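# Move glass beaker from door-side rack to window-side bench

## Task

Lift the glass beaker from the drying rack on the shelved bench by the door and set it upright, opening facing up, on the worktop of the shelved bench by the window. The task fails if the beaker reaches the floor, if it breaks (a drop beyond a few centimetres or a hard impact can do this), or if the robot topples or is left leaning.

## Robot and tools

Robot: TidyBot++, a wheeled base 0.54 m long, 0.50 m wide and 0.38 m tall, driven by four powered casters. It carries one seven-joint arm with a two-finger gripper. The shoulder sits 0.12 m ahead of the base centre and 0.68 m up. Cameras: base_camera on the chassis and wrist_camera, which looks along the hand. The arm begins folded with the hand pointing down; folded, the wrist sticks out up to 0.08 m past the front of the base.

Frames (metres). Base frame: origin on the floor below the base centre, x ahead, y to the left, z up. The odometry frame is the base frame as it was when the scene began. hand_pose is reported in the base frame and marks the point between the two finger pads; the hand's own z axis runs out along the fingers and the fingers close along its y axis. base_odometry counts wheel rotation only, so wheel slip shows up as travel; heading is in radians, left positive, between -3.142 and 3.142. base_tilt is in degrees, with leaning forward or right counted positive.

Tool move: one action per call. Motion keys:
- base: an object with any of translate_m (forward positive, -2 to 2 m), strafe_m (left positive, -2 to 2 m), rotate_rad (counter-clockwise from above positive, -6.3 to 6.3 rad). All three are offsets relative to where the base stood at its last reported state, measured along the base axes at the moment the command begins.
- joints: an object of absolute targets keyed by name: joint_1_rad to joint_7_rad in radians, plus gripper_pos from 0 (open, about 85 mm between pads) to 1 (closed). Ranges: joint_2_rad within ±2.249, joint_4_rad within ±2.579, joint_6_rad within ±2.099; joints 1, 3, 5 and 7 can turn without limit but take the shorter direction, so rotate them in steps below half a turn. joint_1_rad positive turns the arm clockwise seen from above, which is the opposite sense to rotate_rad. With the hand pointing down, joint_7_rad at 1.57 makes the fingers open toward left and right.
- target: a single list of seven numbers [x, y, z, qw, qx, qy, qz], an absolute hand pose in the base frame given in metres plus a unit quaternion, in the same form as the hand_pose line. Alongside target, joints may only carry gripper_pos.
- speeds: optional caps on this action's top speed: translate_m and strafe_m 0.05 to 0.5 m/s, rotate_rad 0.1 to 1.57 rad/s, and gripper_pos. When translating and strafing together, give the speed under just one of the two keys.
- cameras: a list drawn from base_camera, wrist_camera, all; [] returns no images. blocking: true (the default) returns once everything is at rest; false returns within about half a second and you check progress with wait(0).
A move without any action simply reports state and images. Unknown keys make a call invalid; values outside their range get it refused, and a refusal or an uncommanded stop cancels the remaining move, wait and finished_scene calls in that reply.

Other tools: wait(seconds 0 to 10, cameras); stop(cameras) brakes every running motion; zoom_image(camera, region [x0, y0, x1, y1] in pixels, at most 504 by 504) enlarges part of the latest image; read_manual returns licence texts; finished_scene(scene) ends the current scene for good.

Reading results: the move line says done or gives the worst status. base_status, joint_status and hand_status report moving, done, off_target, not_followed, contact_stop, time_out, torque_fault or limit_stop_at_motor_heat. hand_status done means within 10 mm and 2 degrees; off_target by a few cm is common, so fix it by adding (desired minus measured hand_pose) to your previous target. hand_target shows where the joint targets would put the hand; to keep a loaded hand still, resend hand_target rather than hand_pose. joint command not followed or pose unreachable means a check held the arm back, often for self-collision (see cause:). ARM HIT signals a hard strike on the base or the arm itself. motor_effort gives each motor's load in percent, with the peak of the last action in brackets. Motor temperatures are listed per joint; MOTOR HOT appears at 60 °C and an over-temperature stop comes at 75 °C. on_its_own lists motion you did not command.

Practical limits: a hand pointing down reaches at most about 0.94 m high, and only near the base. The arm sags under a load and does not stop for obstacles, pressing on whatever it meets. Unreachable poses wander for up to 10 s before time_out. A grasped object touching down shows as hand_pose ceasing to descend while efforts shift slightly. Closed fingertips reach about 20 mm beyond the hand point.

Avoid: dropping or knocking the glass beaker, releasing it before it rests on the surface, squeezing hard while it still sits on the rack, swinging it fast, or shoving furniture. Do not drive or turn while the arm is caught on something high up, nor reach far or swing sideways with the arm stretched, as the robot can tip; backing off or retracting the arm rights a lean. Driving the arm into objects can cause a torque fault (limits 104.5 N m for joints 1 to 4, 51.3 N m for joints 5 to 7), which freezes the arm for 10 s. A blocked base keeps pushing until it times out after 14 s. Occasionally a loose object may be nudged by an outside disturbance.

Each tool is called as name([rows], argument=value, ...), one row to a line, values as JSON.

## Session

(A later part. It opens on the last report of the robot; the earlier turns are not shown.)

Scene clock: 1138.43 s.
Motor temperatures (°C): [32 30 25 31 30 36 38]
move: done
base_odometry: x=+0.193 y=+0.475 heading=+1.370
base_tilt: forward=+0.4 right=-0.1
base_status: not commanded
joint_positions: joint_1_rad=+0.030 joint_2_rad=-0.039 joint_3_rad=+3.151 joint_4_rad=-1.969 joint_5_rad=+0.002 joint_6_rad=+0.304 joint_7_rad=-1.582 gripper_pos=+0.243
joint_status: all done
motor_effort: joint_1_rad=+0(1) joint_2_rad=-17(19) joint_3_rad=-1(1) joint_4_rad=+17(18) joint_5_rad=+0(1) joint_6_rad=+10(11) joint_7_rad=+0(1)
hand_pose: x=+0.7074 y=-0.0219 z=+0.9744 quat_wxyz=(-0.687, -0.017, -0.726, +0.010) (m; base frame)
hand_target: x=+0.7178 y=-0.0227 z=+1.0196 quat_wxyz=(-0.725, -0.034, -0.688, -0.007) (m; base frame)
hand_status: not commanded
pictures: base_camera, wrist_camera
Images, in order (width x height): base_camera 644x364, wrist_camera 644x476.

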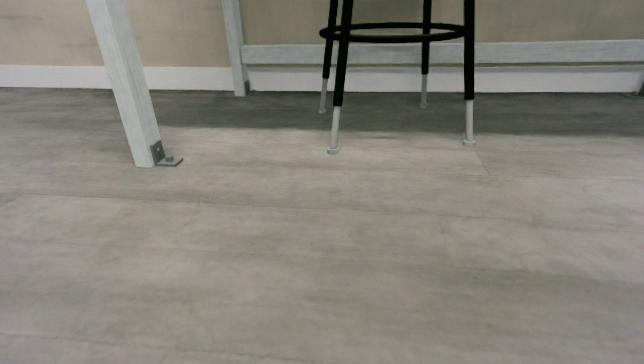

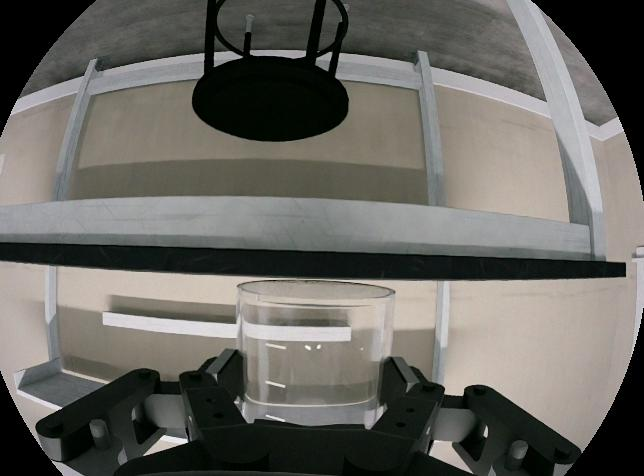

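move(joints={"joint_2_rad": -0.115, "joint_4_rad": -1.805, "joint_6_rad": 0.133, "joint_7_rad": -1.505}, cameras=["wrist_camera"])

zoom_image(camera="wrist_camera", region=[70, 150, 570, 450])

Scene clock: 1164.13 s.
Motor temperatures (°C): [32 30 25 31 30 36 38]
move: done
base_odometry: x=+0.193 y=+0.475 heading=+1.370
base_tilt: forward=+0.4 right=-0.1
base_status: not commanded
joint_positions: joint_1_rad=+0.030 joint_2_rad=-0.088 joint_3_rad=+3.151 joint_4_rad=-1.854 joint_5_rad=+0.002 joint_6_rad=+0.182 joint_7_rad=-1.554 gripper_pos=+0.243
joint_status: all done
motor_effort: joint_1_rad=+1(1) joint_2_rad=-17(20) joint_3_rad=+0(1) joint_4_rad=+18(19) joint_5_rad=+0(1) joint_6_rad=+10(11) joint_7_rad=+0(1)
hand_pose: x=+0.7013 y=-0.0220 z=+1.0360 quat_wxyz=(-0.702, -0.008, -0.712, +0.020) (m; base frame)
hand_target: x=+0.6938 y=-0.0222 z=+1.0667 quat_wxyz=(-0.711, +0.009, -0.702, +0.038) (m; base frame)
hand_status: not commanded
pictures: wrist_camera
Images, in order (width x height): wrist_camera 644x476.

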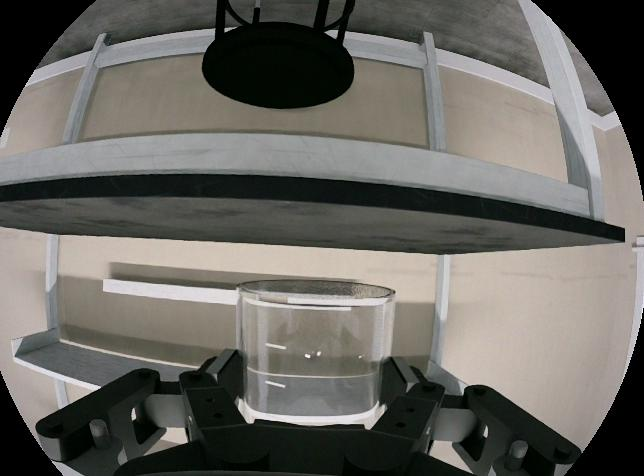

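Scaled by 1.008.

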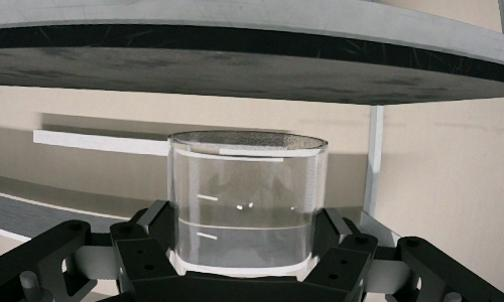

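move(base={"translate_m": 0.2}, speeds={"translate_m": 0.25})

zoom_image(camera="wrist_camera", region=[70, 50, 570, 450])

Scene clock: 1183.30 s.
Motor temperatures (°C): [32 30 25 31 30 36 38]
move: done
base_odometry: x=+0.233 y=+0.671 heading=+1.369
base_tilt: forward=+0.4 right=-0.1
base_status: done
joint_positions: joint_1_rad=+0.030 joint_2_rad=-0.092 joint_3_rad=+3.151 joint_4_rad=-1.854 joint_5_rad=+0.002 joint_6_rad=+0.182 joint_7_rad=-1.554 gripper_pos=+0.243
joint_status: not commanded
motor_effort: joint_1_rad=-1(1) joint_2_rad=-17(20) joint_3_rad=+0(2) joint_4_rad=+18(19) joint_5_rad=+0(1) joint_6_rad=+10(11) joint_7_rad=+0(0)
hand_pose: x=+0.6998 y=-0.0219 z=+1.0385 quat_wxyz=(-0.704, -0.008, -0.710, +0.020) (m; base frame)
hand_target: x=+0.6938 y=-0.0222 z=+1.0667 quat_wxyz=(-0.711, +0.009, -0.702, +0.038) (m; base frame)
hand_status: not commanded
pictures: base_camera, wrist_camera
Images, in order (width x height): base_camera 644x364, wrist_camera 644x476.

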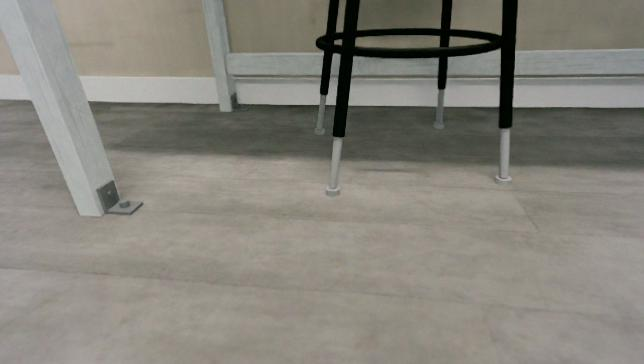

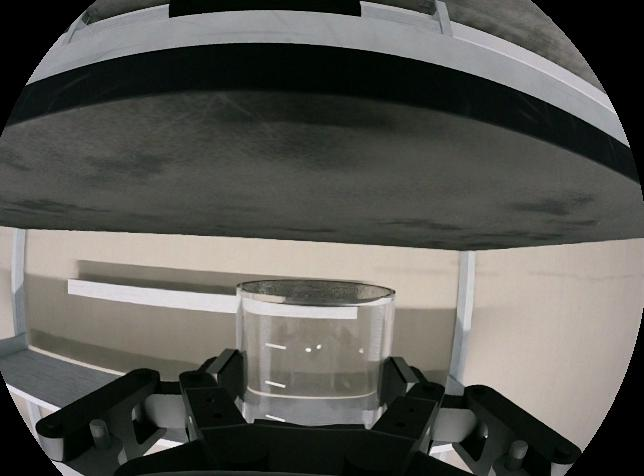

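Scaled by 1.008.

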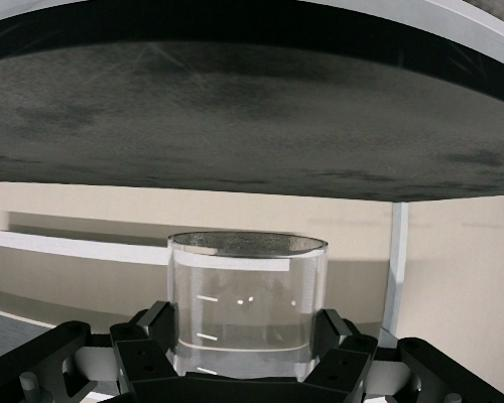

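move(base={"translate_m": 0.046}, speeds={"translate_m": 0.15}, cameras=[])

move(joints={"joint_2_rad": -0.04, "joint_4_rad": -1.965, "joint_6_rad": 0.37})

zoom_image(camera="wrist_camera", region=[70, 50, 570, 450])

Scene clock: 1215.43 s.
Motor temperatures (°C): [32 30 25 31 30 36 38]
move: done
base_odometry: x=+0.242 y=+0.716 heading=+1.369
base_tilt: forward=+0.4 right=-0.1
base_status: done
joint_positions: joint_1_rad=+0.030 joint_2_rad=-0.095 joint_3_rad=+3.151 joint_4_rad=-1.854 joint_5_rad=+0.002 joint_6_rad=+0.182 joint_7_rad=-1.554 gripper_pos=+0.243
joint_status: not commanded
motor_effort: joint_1_rad=+0(1) joint_2_rad=-17(20) joint_3_rad=+0(2) joint_4_rad=+18(19) joint_5_rad=+0(0) joint_6_rad=+10(11) joint_7_rad=+0(0)
hand_pose: x=+0.6991 y=-0.0219 z=+1.0398 quat_wxyz=(-0.704, -0.008, -0.709, +0.020) (m; base frame)
hand_target: x=+0.6938 y=-0.0222 z=+1.0667 quat_wxyz=(-0.711, +0.009, -0.702, +0.038) (m; base frame)
hand_status: not commanded
pictures: none
No camera images: "cameras" was empty.

Scene clock: 1216.80 s.
Motor temperatures (°C): [32 30 25 31 30 36 38]
move: done
base_odometry: x=+0.242 y=+0.716 heading=+1.369
base_tilt: forward=+0.4 right=-0.1
base_status: not commanded
joint_positions: joint_1_rad=+0.030 joint_2_rad=-0.050 joint_3_rad=+3.151 joint_4_rad=-1.949 joint_5_rad=+0.002 joint_6_rad=+0.304 joint_7_rad=-1.554 gripper_pos=+0.243
joint_status: all done
motor_effort: joint_1_rad=-1(1) joint_2_rad=-18(19) joint_3_rad=+0(1) joint_4_rad=+18(20) joint_5_rad=+0(1) joint_6_rad=+10(11) joint_7_rad=+0(0)
hand_pose: x=+0.7065 y=-0.0219 z=+0.9928 quat_wxyz=(-0.698, -0.007, -0.716, +0.020) (m; base frame)
hand_target: x=+0.7080 y=-0.0224 z=+0.9981 quat_wxyz=(-0.712, +0.010, -0.701, +0.038) (m; base frame)
hand_status: not commanded
pictures: base_camera, wrist_camera
Images, in order (width x height): base_camera 644x364, wrist_camera 644x476.

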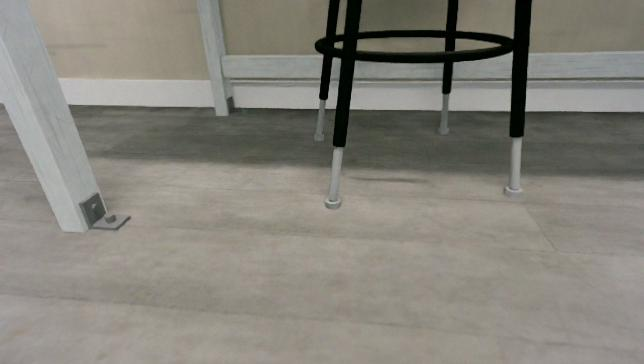

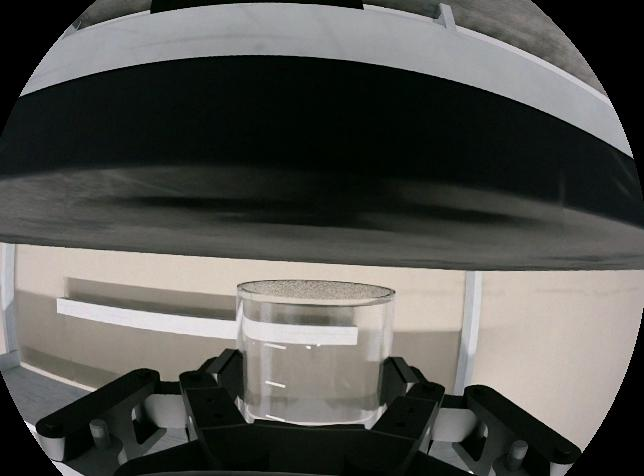

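Scaled by 1.008.

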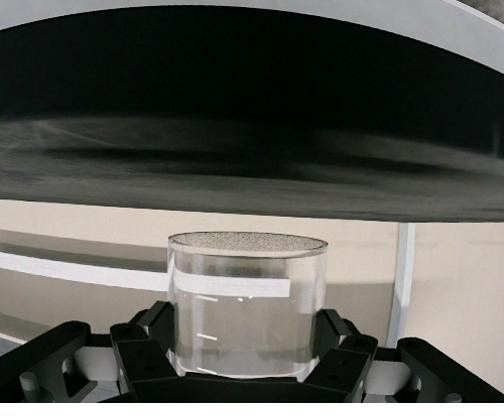

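move(joints={"joint_4_rad": -2.0, "joint_6_rad": 0.41}, cameras=[])

move(joints={"joint_4_rad": -2.012, "joint_6_rad": 0.424}, cameras=["wrist_camera"])

zoom_image(camera="wrist_camera", region=[70, 50, 570, 450])

Scene clock: 1234.17 s.
Motor temperatures (°C): [32 30 25 31 30 36 38]
move: done
base_odometry: x=+0.242 y=+0.716 heading=+1.369
base_tilt: forward=+0.4 right=-0.1
base_status: not commanded
joint_positions: joint_1_rad=+0.030 joint_2_rad=-0.050 joint_3_rad=+3.151 joint_4_rad=-1.982 joint_5_rad=+0.002 joint_6_rad=+0.346 joint_7_rad=-1.554 gripper_pos=+0.243
joint_status: all done
motor_effort: joint_1_rad=+0(1) joint_2_rad=-16(19) joint_3_rad=+0(1) joint_4_rad=+17(19) joint_5_rad=+0(1) joint_6_rad=+10(11) joint_7_rad=+0(0)
hand_pose: x=+0.7031 y=-0.0218 z=+0.9863 quat_wxyz=(-0.701, -0.007, -0.712, +0.020) (m; base frame)
hand_target: x=+0.7039 y=-0.0222 z=+0.9894 quat_wxyz=(-0.713, +0.010, -0.700, +0.038) (m; base frame)
hand_status: not commanded
pictures: none
No camera images: "cameras" was empty.

Scene clock: 1234.70 s.
Motor temperatures (°C): [32 30 25 31 30 36 38]
move: done
base_odometry: x=+0.242 y=+0.716 heading=+1.369
base_tilt: forward=+0.4 right=-0.1
base_status: not commanded
joint_positions: joint_1_rad=+0.030 joint_2_rad=-0.050 joint_3_rad=+3.151 joint_4_rad=-1.992 joint_5_rad=+0.002 joint_6_rad=+0.360 joint_7_rad=-1.554 gripper_pos=+0.243
joint_status: all done
motor_effort: joint_1_rad=+0(1) joint_2_rad=-18(18) joint_3_rad=+0(0) joint_4_rad=+17(18) joint_5_rad=+0(0) joint_6_rad=+11(11) joint_7_rad=+0(0)
hand_pose: x=+0.7020 y=-0.0217 z=+0.9846 quat_wxyz=(-0.703, -0.007, -0.711, +0.020) (m; base frame)
hand_target: x=+0.7025 y=-0.0221 z=+0.9866 quat_wxyz=(-0.714, +0.010, -0.699, +0.038) (m; base frame)
hand_status: not commanded
pictures: wrist_camera
Images, in order (width x height): wrist_camera 644x476.

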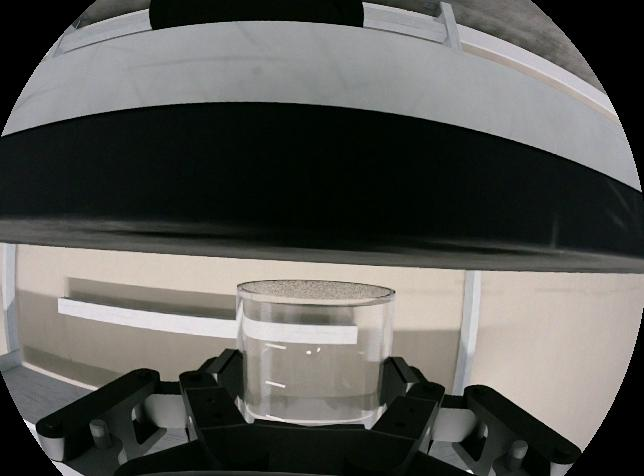

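Scaled by 1.008.

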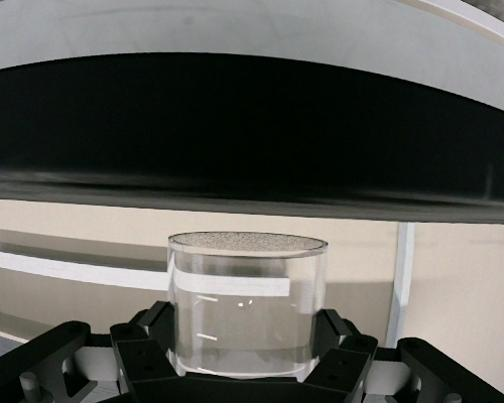

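move(joints={"joint_4_rad": -2.024, "joint_6_rad": 0.436}, cameras=[])

move(joints={"joint_4_rad": -2.036, "joint_6_rad": 0.448}, cameras=["wrist_camera"])

zoom_image(camera="wrist_camera", region=[170, 180, 470, 450])

Scene clock: 1241.97 s.
Motor temperatures (°C): [32 30 25 31 30 36 38]
move: done
base_odometry: x=+0.242 y=+0.716 heading=+1.369
base_tilt: forward=+0.4 right=-0.1
base_status: not commanded
joint_positions: joint_1_rad=+0.030 joint_2_rad=-0.050 joint_3_rad=+3.151 joint_4_rad=-2.003 joint_5_rad=+0.002 joint_6_rad=+0.372 joint_7_rad=-1.554 gripper_pos=+0.243
joint_status: all done
motor_effort: joint_1_rad=+0(1) joint_2_rad=-17(18) joint_3_rad=+0(1) joint_4_rad=+17(18) joint_5_rad=+0(1) joint_6_rad=+11(11) joint_7_rad=+0(0)
hand_pose: x=+0.7007 y=-0.0217 z=+0.9814 quat_wxyz=(-0.703, -0.007, -0.711, +0.020) (m; base frame)
hand_target: x=+0.7010 y=-0.0221 z=+0.9831 quat_wxyz=(-0.714, +0.010, -0.699, +0.038) (m; base frame)
hand_status: not commanded
pictures: none
No camera images: "cameras" was empty.

Scene clock: 1242.50 s.
Motor temperatures (°C): [32 30 25 31 30 36 38]
move: done
base_odometry: x=+0.242 y=+0.716 heading=+1.369
base_tilt: forward=+0.4 right=-0.1
base_status: not commanded
joint_positions: joint_1_rad=+0.030 joint_2_rad=-0.050 joint_3_rad=+3.151 joint_4_rad=-2.015 joint_5_rad=+0.002 joint_6_rad=+0.384 joint_7_rad=-1.554 gripper_pos=+0.243
joint_status: all done
motor_effort: joint_1_rad=+0(1) joint_2_rad=-18(18) joint_3_rad=+0(1) joint_4_rad=+17(19) joint_5_rad=+1(1) joint_6_rad=+10(11) joint_7_rad=+0(0)
hand_pose: x=+0.6993 y=-0.0216 z=+0.9780 quat_wxyz=(-0.703, -0.007, -0.711, +0.020) (m; base frame)
hand_target: x=+0.6995 y=-0.0220 z=+0.9797 quat_wxyz=(-0.714, +0.010, -0.699, +0.038) (m; base frame)
hand_status: not commanded
pictures: wrist_camera
Images, in order (width x height): wrist_camera 644x476.

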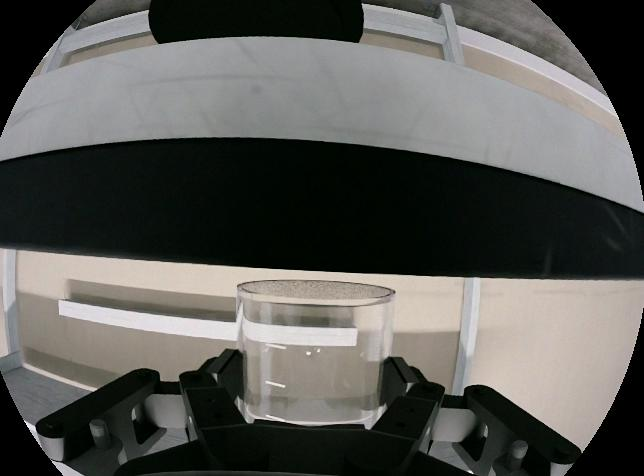

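Scaled by 1.680.

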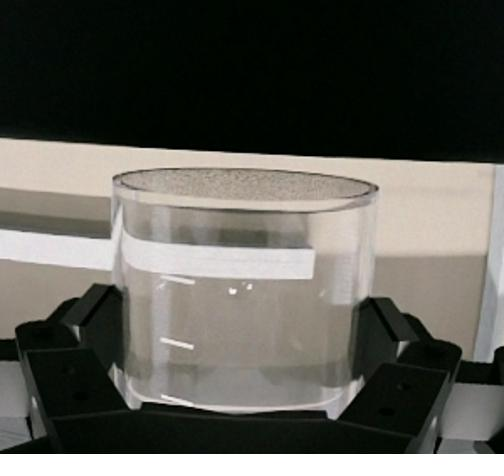

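move(joints={"joint_4_rad": -2.044, "joint_6_rad": 0.456}, cameras=[])

move(joints={"joint_4_rad": -2.052, "joint_6_rad": 0.464}, cameras=["wrist_camera"])

Scene clock: 1249.73 s.
Motor temperatures (°C): [32 30 25 31 30 36 38]
move: done
base_odometry: x=+0.242 y=+0.716 heading=+1.369
base_tilt: forward=+0.4 right=-0.1
base_status: not commanded
joint_positions: joint_1_rad=+0.030 joint_2_rad=-0.050 joint_3_rad=+3.151 joint_4_rad=-2.022 joint_5_rad=+0.002 joint_6_rad=+0.391 joint_7_rad=-1.554 gripper_pos=+0.243
joint_status: all done
motor_effort: joint_1_rad=+0(1) joint_2_rad=-17(18) joint_3_rad=+0(1) joint_4_rad=+17(18) joint_5_rad=+0(0) joint_6_rad=+10(11) joint_7_rad=+0(0)
hand_pose: x=+0.6984 y=-0.0216 z=+0.9759 quat_wxyz=(-0.703, -0.007, -0.711, +0.020) (m; base frame)
hand_target: x=+0.6984 y=-0.0219 z=+0.9774 quat_wxyz=(-0.714, +0.010, -0.699, +0.038) (m; base frame)
hand_status: not commanded
pictures: none
No camera images: "cameras" was empty.

Scene clock: 1250.23 s.
Motor temperatures (°C): [32 30 25 31 30 36 38]
move: done
base_odometry: x=+0.242 y=+0.716 heading=+1.369
base_tilt: forward=+0.4 right=-0.1
base_status: not commanded
joint_positions: joint_1_rad=+0.030 joint_2_rad=-0.050 joint_3_rad=+3.151 joint_4_rad=-2.030 joint_5_rad=+0.002 joint_6_rad=+0.399 joint_7_rad=-1.554 gripper_pos=+0.243
joint_status: all done
motor_effort: joint_1_rad=+0(1) joint_2_rad=-18(18) joint_3_rad=+0(1) joint_4_rad=+17(18) joint_5_rad=+0(1) joint_6_rad=+10(11) joint_7_rad=+0(0)
hand_pose: x=+0.6974 y=-0.0215 z=+0.9737 quat_wxyz=(-0.703, -0.007, -0.711, +0.020) (m; base frame)
hand_target: x=+0.6973 y=-0.0219 z=+0.9751 quat_wxyz=(-0.714, +0.010, -0.699, +0.038) (m; base frame)
hand_status: not commanded
pictures: wrist_camera
Images, in order (width x height): wrist_camera 644x476.

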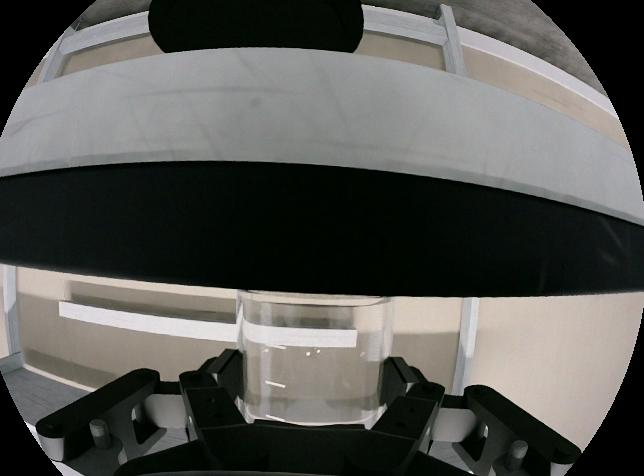

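move(joints={"joint_4_rad": -2.06, "joint_6_rad": 0.472}, cameras=[])

move(joints={"joint_4_rad": -2.068, "joint_6_rad": 0.48}, cameras=[])

Scene clock: 1255.90 s.
Motor temperatures (°C): [32 30 25 31 30 36 38]
move: done
base_odometry: x=+0.242 y=+0.716 heading=+1.369
base_tilt: forward=+0.4 right=-0.1
base_status: not commanded
joint_positions: joint_1_rad=+0.030 joint_2_rad=-0.050 joint_3_rad=+3.151 joint_4_rad=-2.038 joint_5_rad=+0.002 joint_6_rad=+0.407 joint_7_rad=-1.554 gripper_pos=+0.243
joint_status: all done
motor_effort: joint_1_rad=-1(1) joint_2_rad=-18(18) joint_3_rad=+0(1) joint_4_rad=+17(18) joint_5_rad=+0(1) joint_6_rad=+11(11) joint_7_rad=+0(0)
hand_pose: x=+0.6964 y=-0.0215 z=+0.9713 quat_wxyz=(-0.703, -0.007, -0.711, +0.020) (m; base frame)
hand_target: x=+0.6963 y=-0.0218 z=+0.9728 quat_wxyz=(-0.714, +0.010, -0.699, +0.038) (m; base frame)
hand_status: not commanded
pictures: none
No camera images: "cameras" was empty.

Scene clock: 1256.40 s.
Motor temperatures (°C): [32 30 25 31 30 36 38]
move: done
base_odometry: x=+0.242 y=+0.716 heading=+1.369
base_tilt: forward=+0.4 right=-0.1
base_status: not commanded
joint_positions: joint_1_rad=+0.030 joint_2_rad=-0.050 joint_3_rad=+3.151 joint_4_rad=-2.044 joint_5_rad=+0.002 joint_6_rad=+0.418 joint_7_rad=-1.554 gripper_pos=+0.243
joint_status: all done
motor_effort: joint_1_rad=+0(1) joint_2_rad=-16(18) joint_3_rad=+1(1) joint_4_rad=+17(18) joint_5_rad=+0(1) joint_6_rad=+10(11) joint_7_rad=+0(0)
hand_pose: x=+0.6956 y=-0.0214 z=+0.9708 quat_wxyz=(-0.705, -0.007, -0.709, +0.020) (m; base frame)
hand_target: x=+0.6952 y=-0.0218 z=+0.9706 quat_wxyz=(-0.714, +0.010, -0.699, +0.038) (m; base frame)
hand_status: not commanded
pictures: none
No camera images: "cameras" was empty.

move(joints={"joint_4_rad": -2.076, "joint_6_rad": 0.486}, cameras=["wrist_camera"])

zoom_image(camera="wrist_camera", region=[170, 180, 470, 450])

Scene clock: 1270.87 s.
Motor temperatures (°C): [32 30 25 31 30 36 38]
move: done
base_odometry: x=+0.242 y=+0.716 heading=+1.369
base_tilt: forward=+0.4 right=-0.1
base_status: not commanded
joint_positions: joint_1_rad=+0.030 joint_2_rad=-0.050 joint_3_rad=+3.151 joint_4_rad=-2.050 joint_5_rad=+0.002 joint_6_rad=+0.427 joint_7_rad=-1.554 gripper_pos=+0.243
joint_status: all done
motor_effort: joint_1_rad=-1(1) joint_2_rad=-17(18) joint_3_rad=+1(1) joint_4_rad=+16(17) joint_5_rad=+0(0) joint_6_rad=+10(11) joint_7_rad=+0(0)
hand_pose: x=+0.6950 y=-0.0214 z=+0.9706 quat_wxyz=(-0.706, -0.007, -0.708, +0.020) (m; base frame)
hand_target: x=+0.6941 y=-0.0217 z=+0.9677 quat_wxyz=(-0.713, +0.010, -0.700, +0.038) (m; base frame)
hand_status: not commanded
pictures: wrist_camera
Images, in order (width x height): wrist_camera 644x476.

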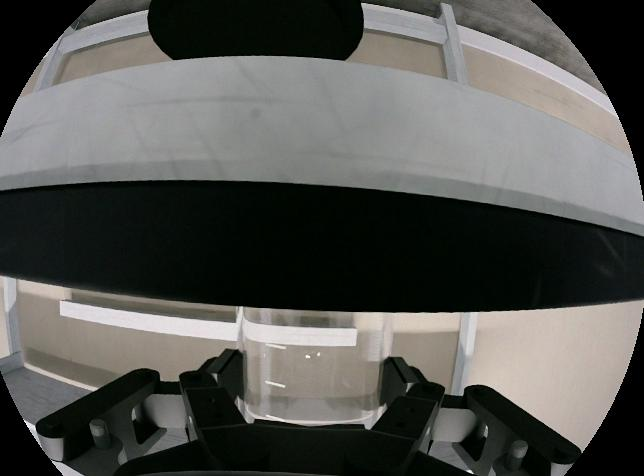

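Scaled by 1.680.

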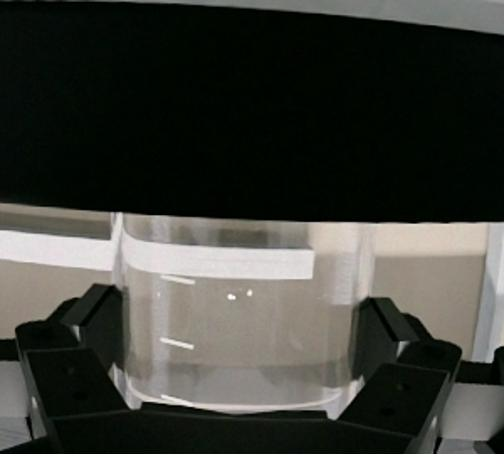

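move(joints={"gripper_pos": 0.2}, cameras=[])

move(joints={"gripper_pos": 0.0}, cameras=["wrist_camera"])

zoom_image(camera="wrist_camera", region=[170, 180, 470, 450])

Scene clock: 1277.53 s.
Motor temperatures (°C): [32 30 25 31 30 36 38]
move: done
base_odometry: x=+0.242 y=+0.716 heading=+1.369
base_tilt: forward=+0.4 right=-0.1
base_status: not commanded
joint_positions: joint_1_rad=+0.030 joint_2_rad=-0.050 joint_3_rad=+3.151 joint_4_rad=-2.050 joint_5_rad=+0.002 joint_6_rad=+0.428 joint_7_rad=-1.554 gripper_pos=+0.200
joint_status: all done
motor_effort: joint_1_rad=-1(1) joint_2_rad=-15(18) joint_3_rad=+1(1) joint_4_rad=+16(17) joint_5_rad=+0(0) joint_6_rad=+10(10) joint_7_rad=+0(0)
hand_pose: x=+0.6949 y=-0.0214 z=+0.9708 quat_wxyz=(-0.706, -0.007, -0.708, +0.020) (m; base frame)
hand_target: x=+0.6941 y=-0.0217 z=+0.9677 quat_wxyz=(-0.713, +0.010, -0.700, +0.038) (m; base frame)
hand_status: not commanded
pictures: none
No camera images: "cameras" was empty.

Scene clock: 1278.17 s.
Motor temperatures (°C): [32 30 25 31 30 36 38]
move: done
base_odometry: x=+0.242 y=+0.716 heading=+1.369
base_tilt: forward=+0.4 right=-0.1
base_status: not commanded
joint_positions: joint_1_rad=+0.030 joint_2_rad=-0.050 joint_3_rad=+3.151 joint_4_rad=-2.050 joint_5_rad=+0.002 joint_6_rad=+0.428 joint_7_rad=-1.554 gripper_pos=+0.000
joint_status: all done
motor_effort: joint_1_rad=+0(1) joint_2_rad=-16(17) joint_3_rad=+0(1) joint_4_rad=+16(16) joint_5_rad=+0(0) joint_6_rad=+9(10) joint_7_rad=+0(0)
hand_pose: x=+0.6949 y=-0.0214 z=+0.9708 quat_wxyz=(-0.706, -0.007, -0.708, +0.020) (m; base frame)
hand_target: x=+0.6941 y=-0.0217 z=+0.9677 quat_wxyz=(-0.713, +0.010, -0.700, +0.038) (m; base frame)
hand_status: not commanded
pictures: wrist_camera
Images, in order (width x height): wrist_camera 644x476.

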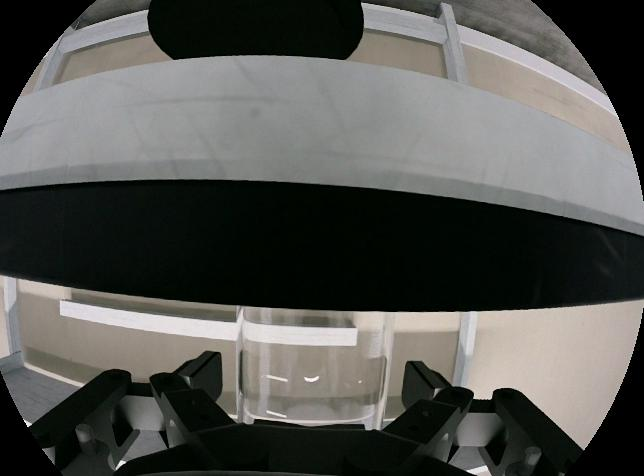

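Scaled by 1.680.

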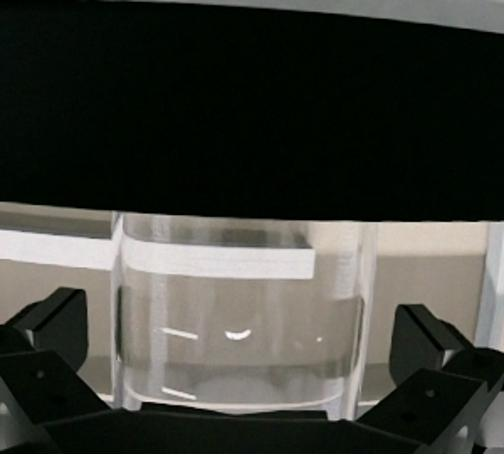

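move(base={"translate_m": -0.25}, speeds={"translate_m": 0.2})

zoom_image(camera="wrist_camera", region=[170, 130, 470, 400])

Scene clock: 1287.13 s.
Motor temperatures (°C): [32 30 25 31 30 36 38]
move: done
base_odometry: x=+0.192 y=+0.471 heading=+1.369
base_tilt: forward=+0.4 right=-0.1
base_status: done
joint_positions: joint_1_rad=+0.030 joint_2_rad=-0.048 joint_3_rad=+3.151 joint_4_rad=-2.050 joint_5_rad=+0.002 joint_6_rad=+0.429 joint_7_rad=-1.554 gripper_pos=+0.000
joint_status: not commanded
motor_effort: joint_1_rad=+1(1) joint_2_rad=-16(18) joint_3_rad=+0(1) joint_4_rad=+16(16) joint_5_rad=+0(1) joint_6_rad=+9(10) joint_7_rad=+0(0)
hand_pose: x=+0.6955 y=-0.0214 z=+0.9697 quat_wxyz=(-0.706, -0.007, -0.708, +0.020) (m; base frame)
hand_target: x=+0.6941 y=-0.0217 z=+0.9677 quat_wxyz=(-0.713, +0.010, -0.700, +0.038) (m; base frame)
hand_status: not commanded
pictures: base_camera, wrist_camera
Images, in order (width x height): base_camera 644x364, wrist_camera 644x476.

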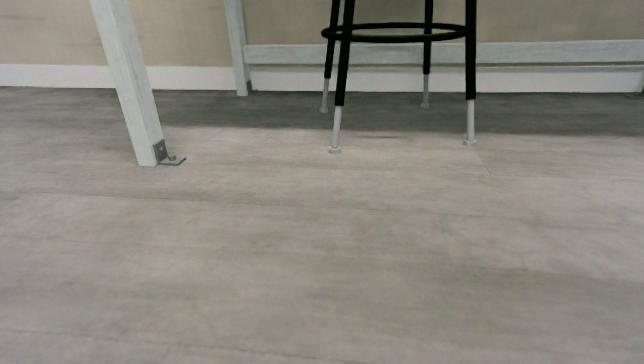

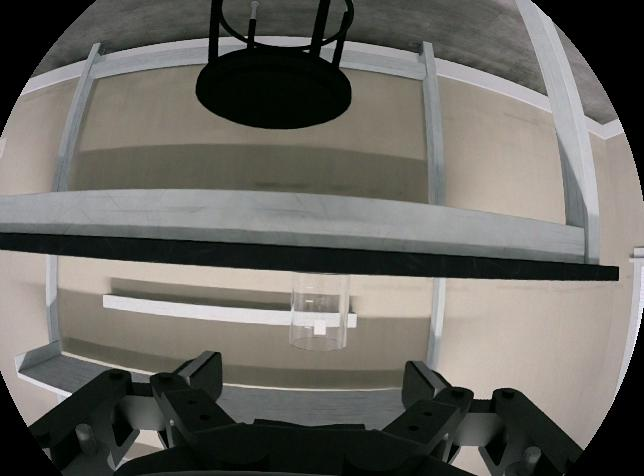

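Scaled by 1.680.

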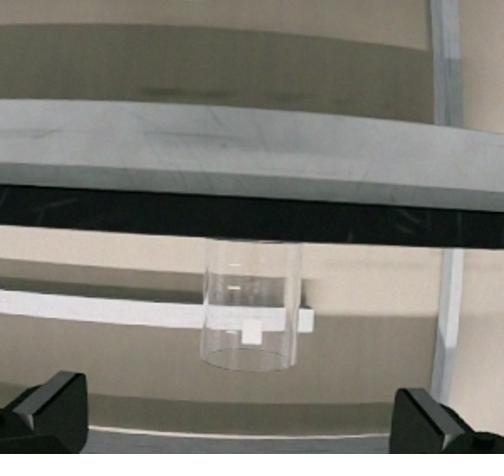

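finished_scene(scene=2)

The scene is finished: the task was done.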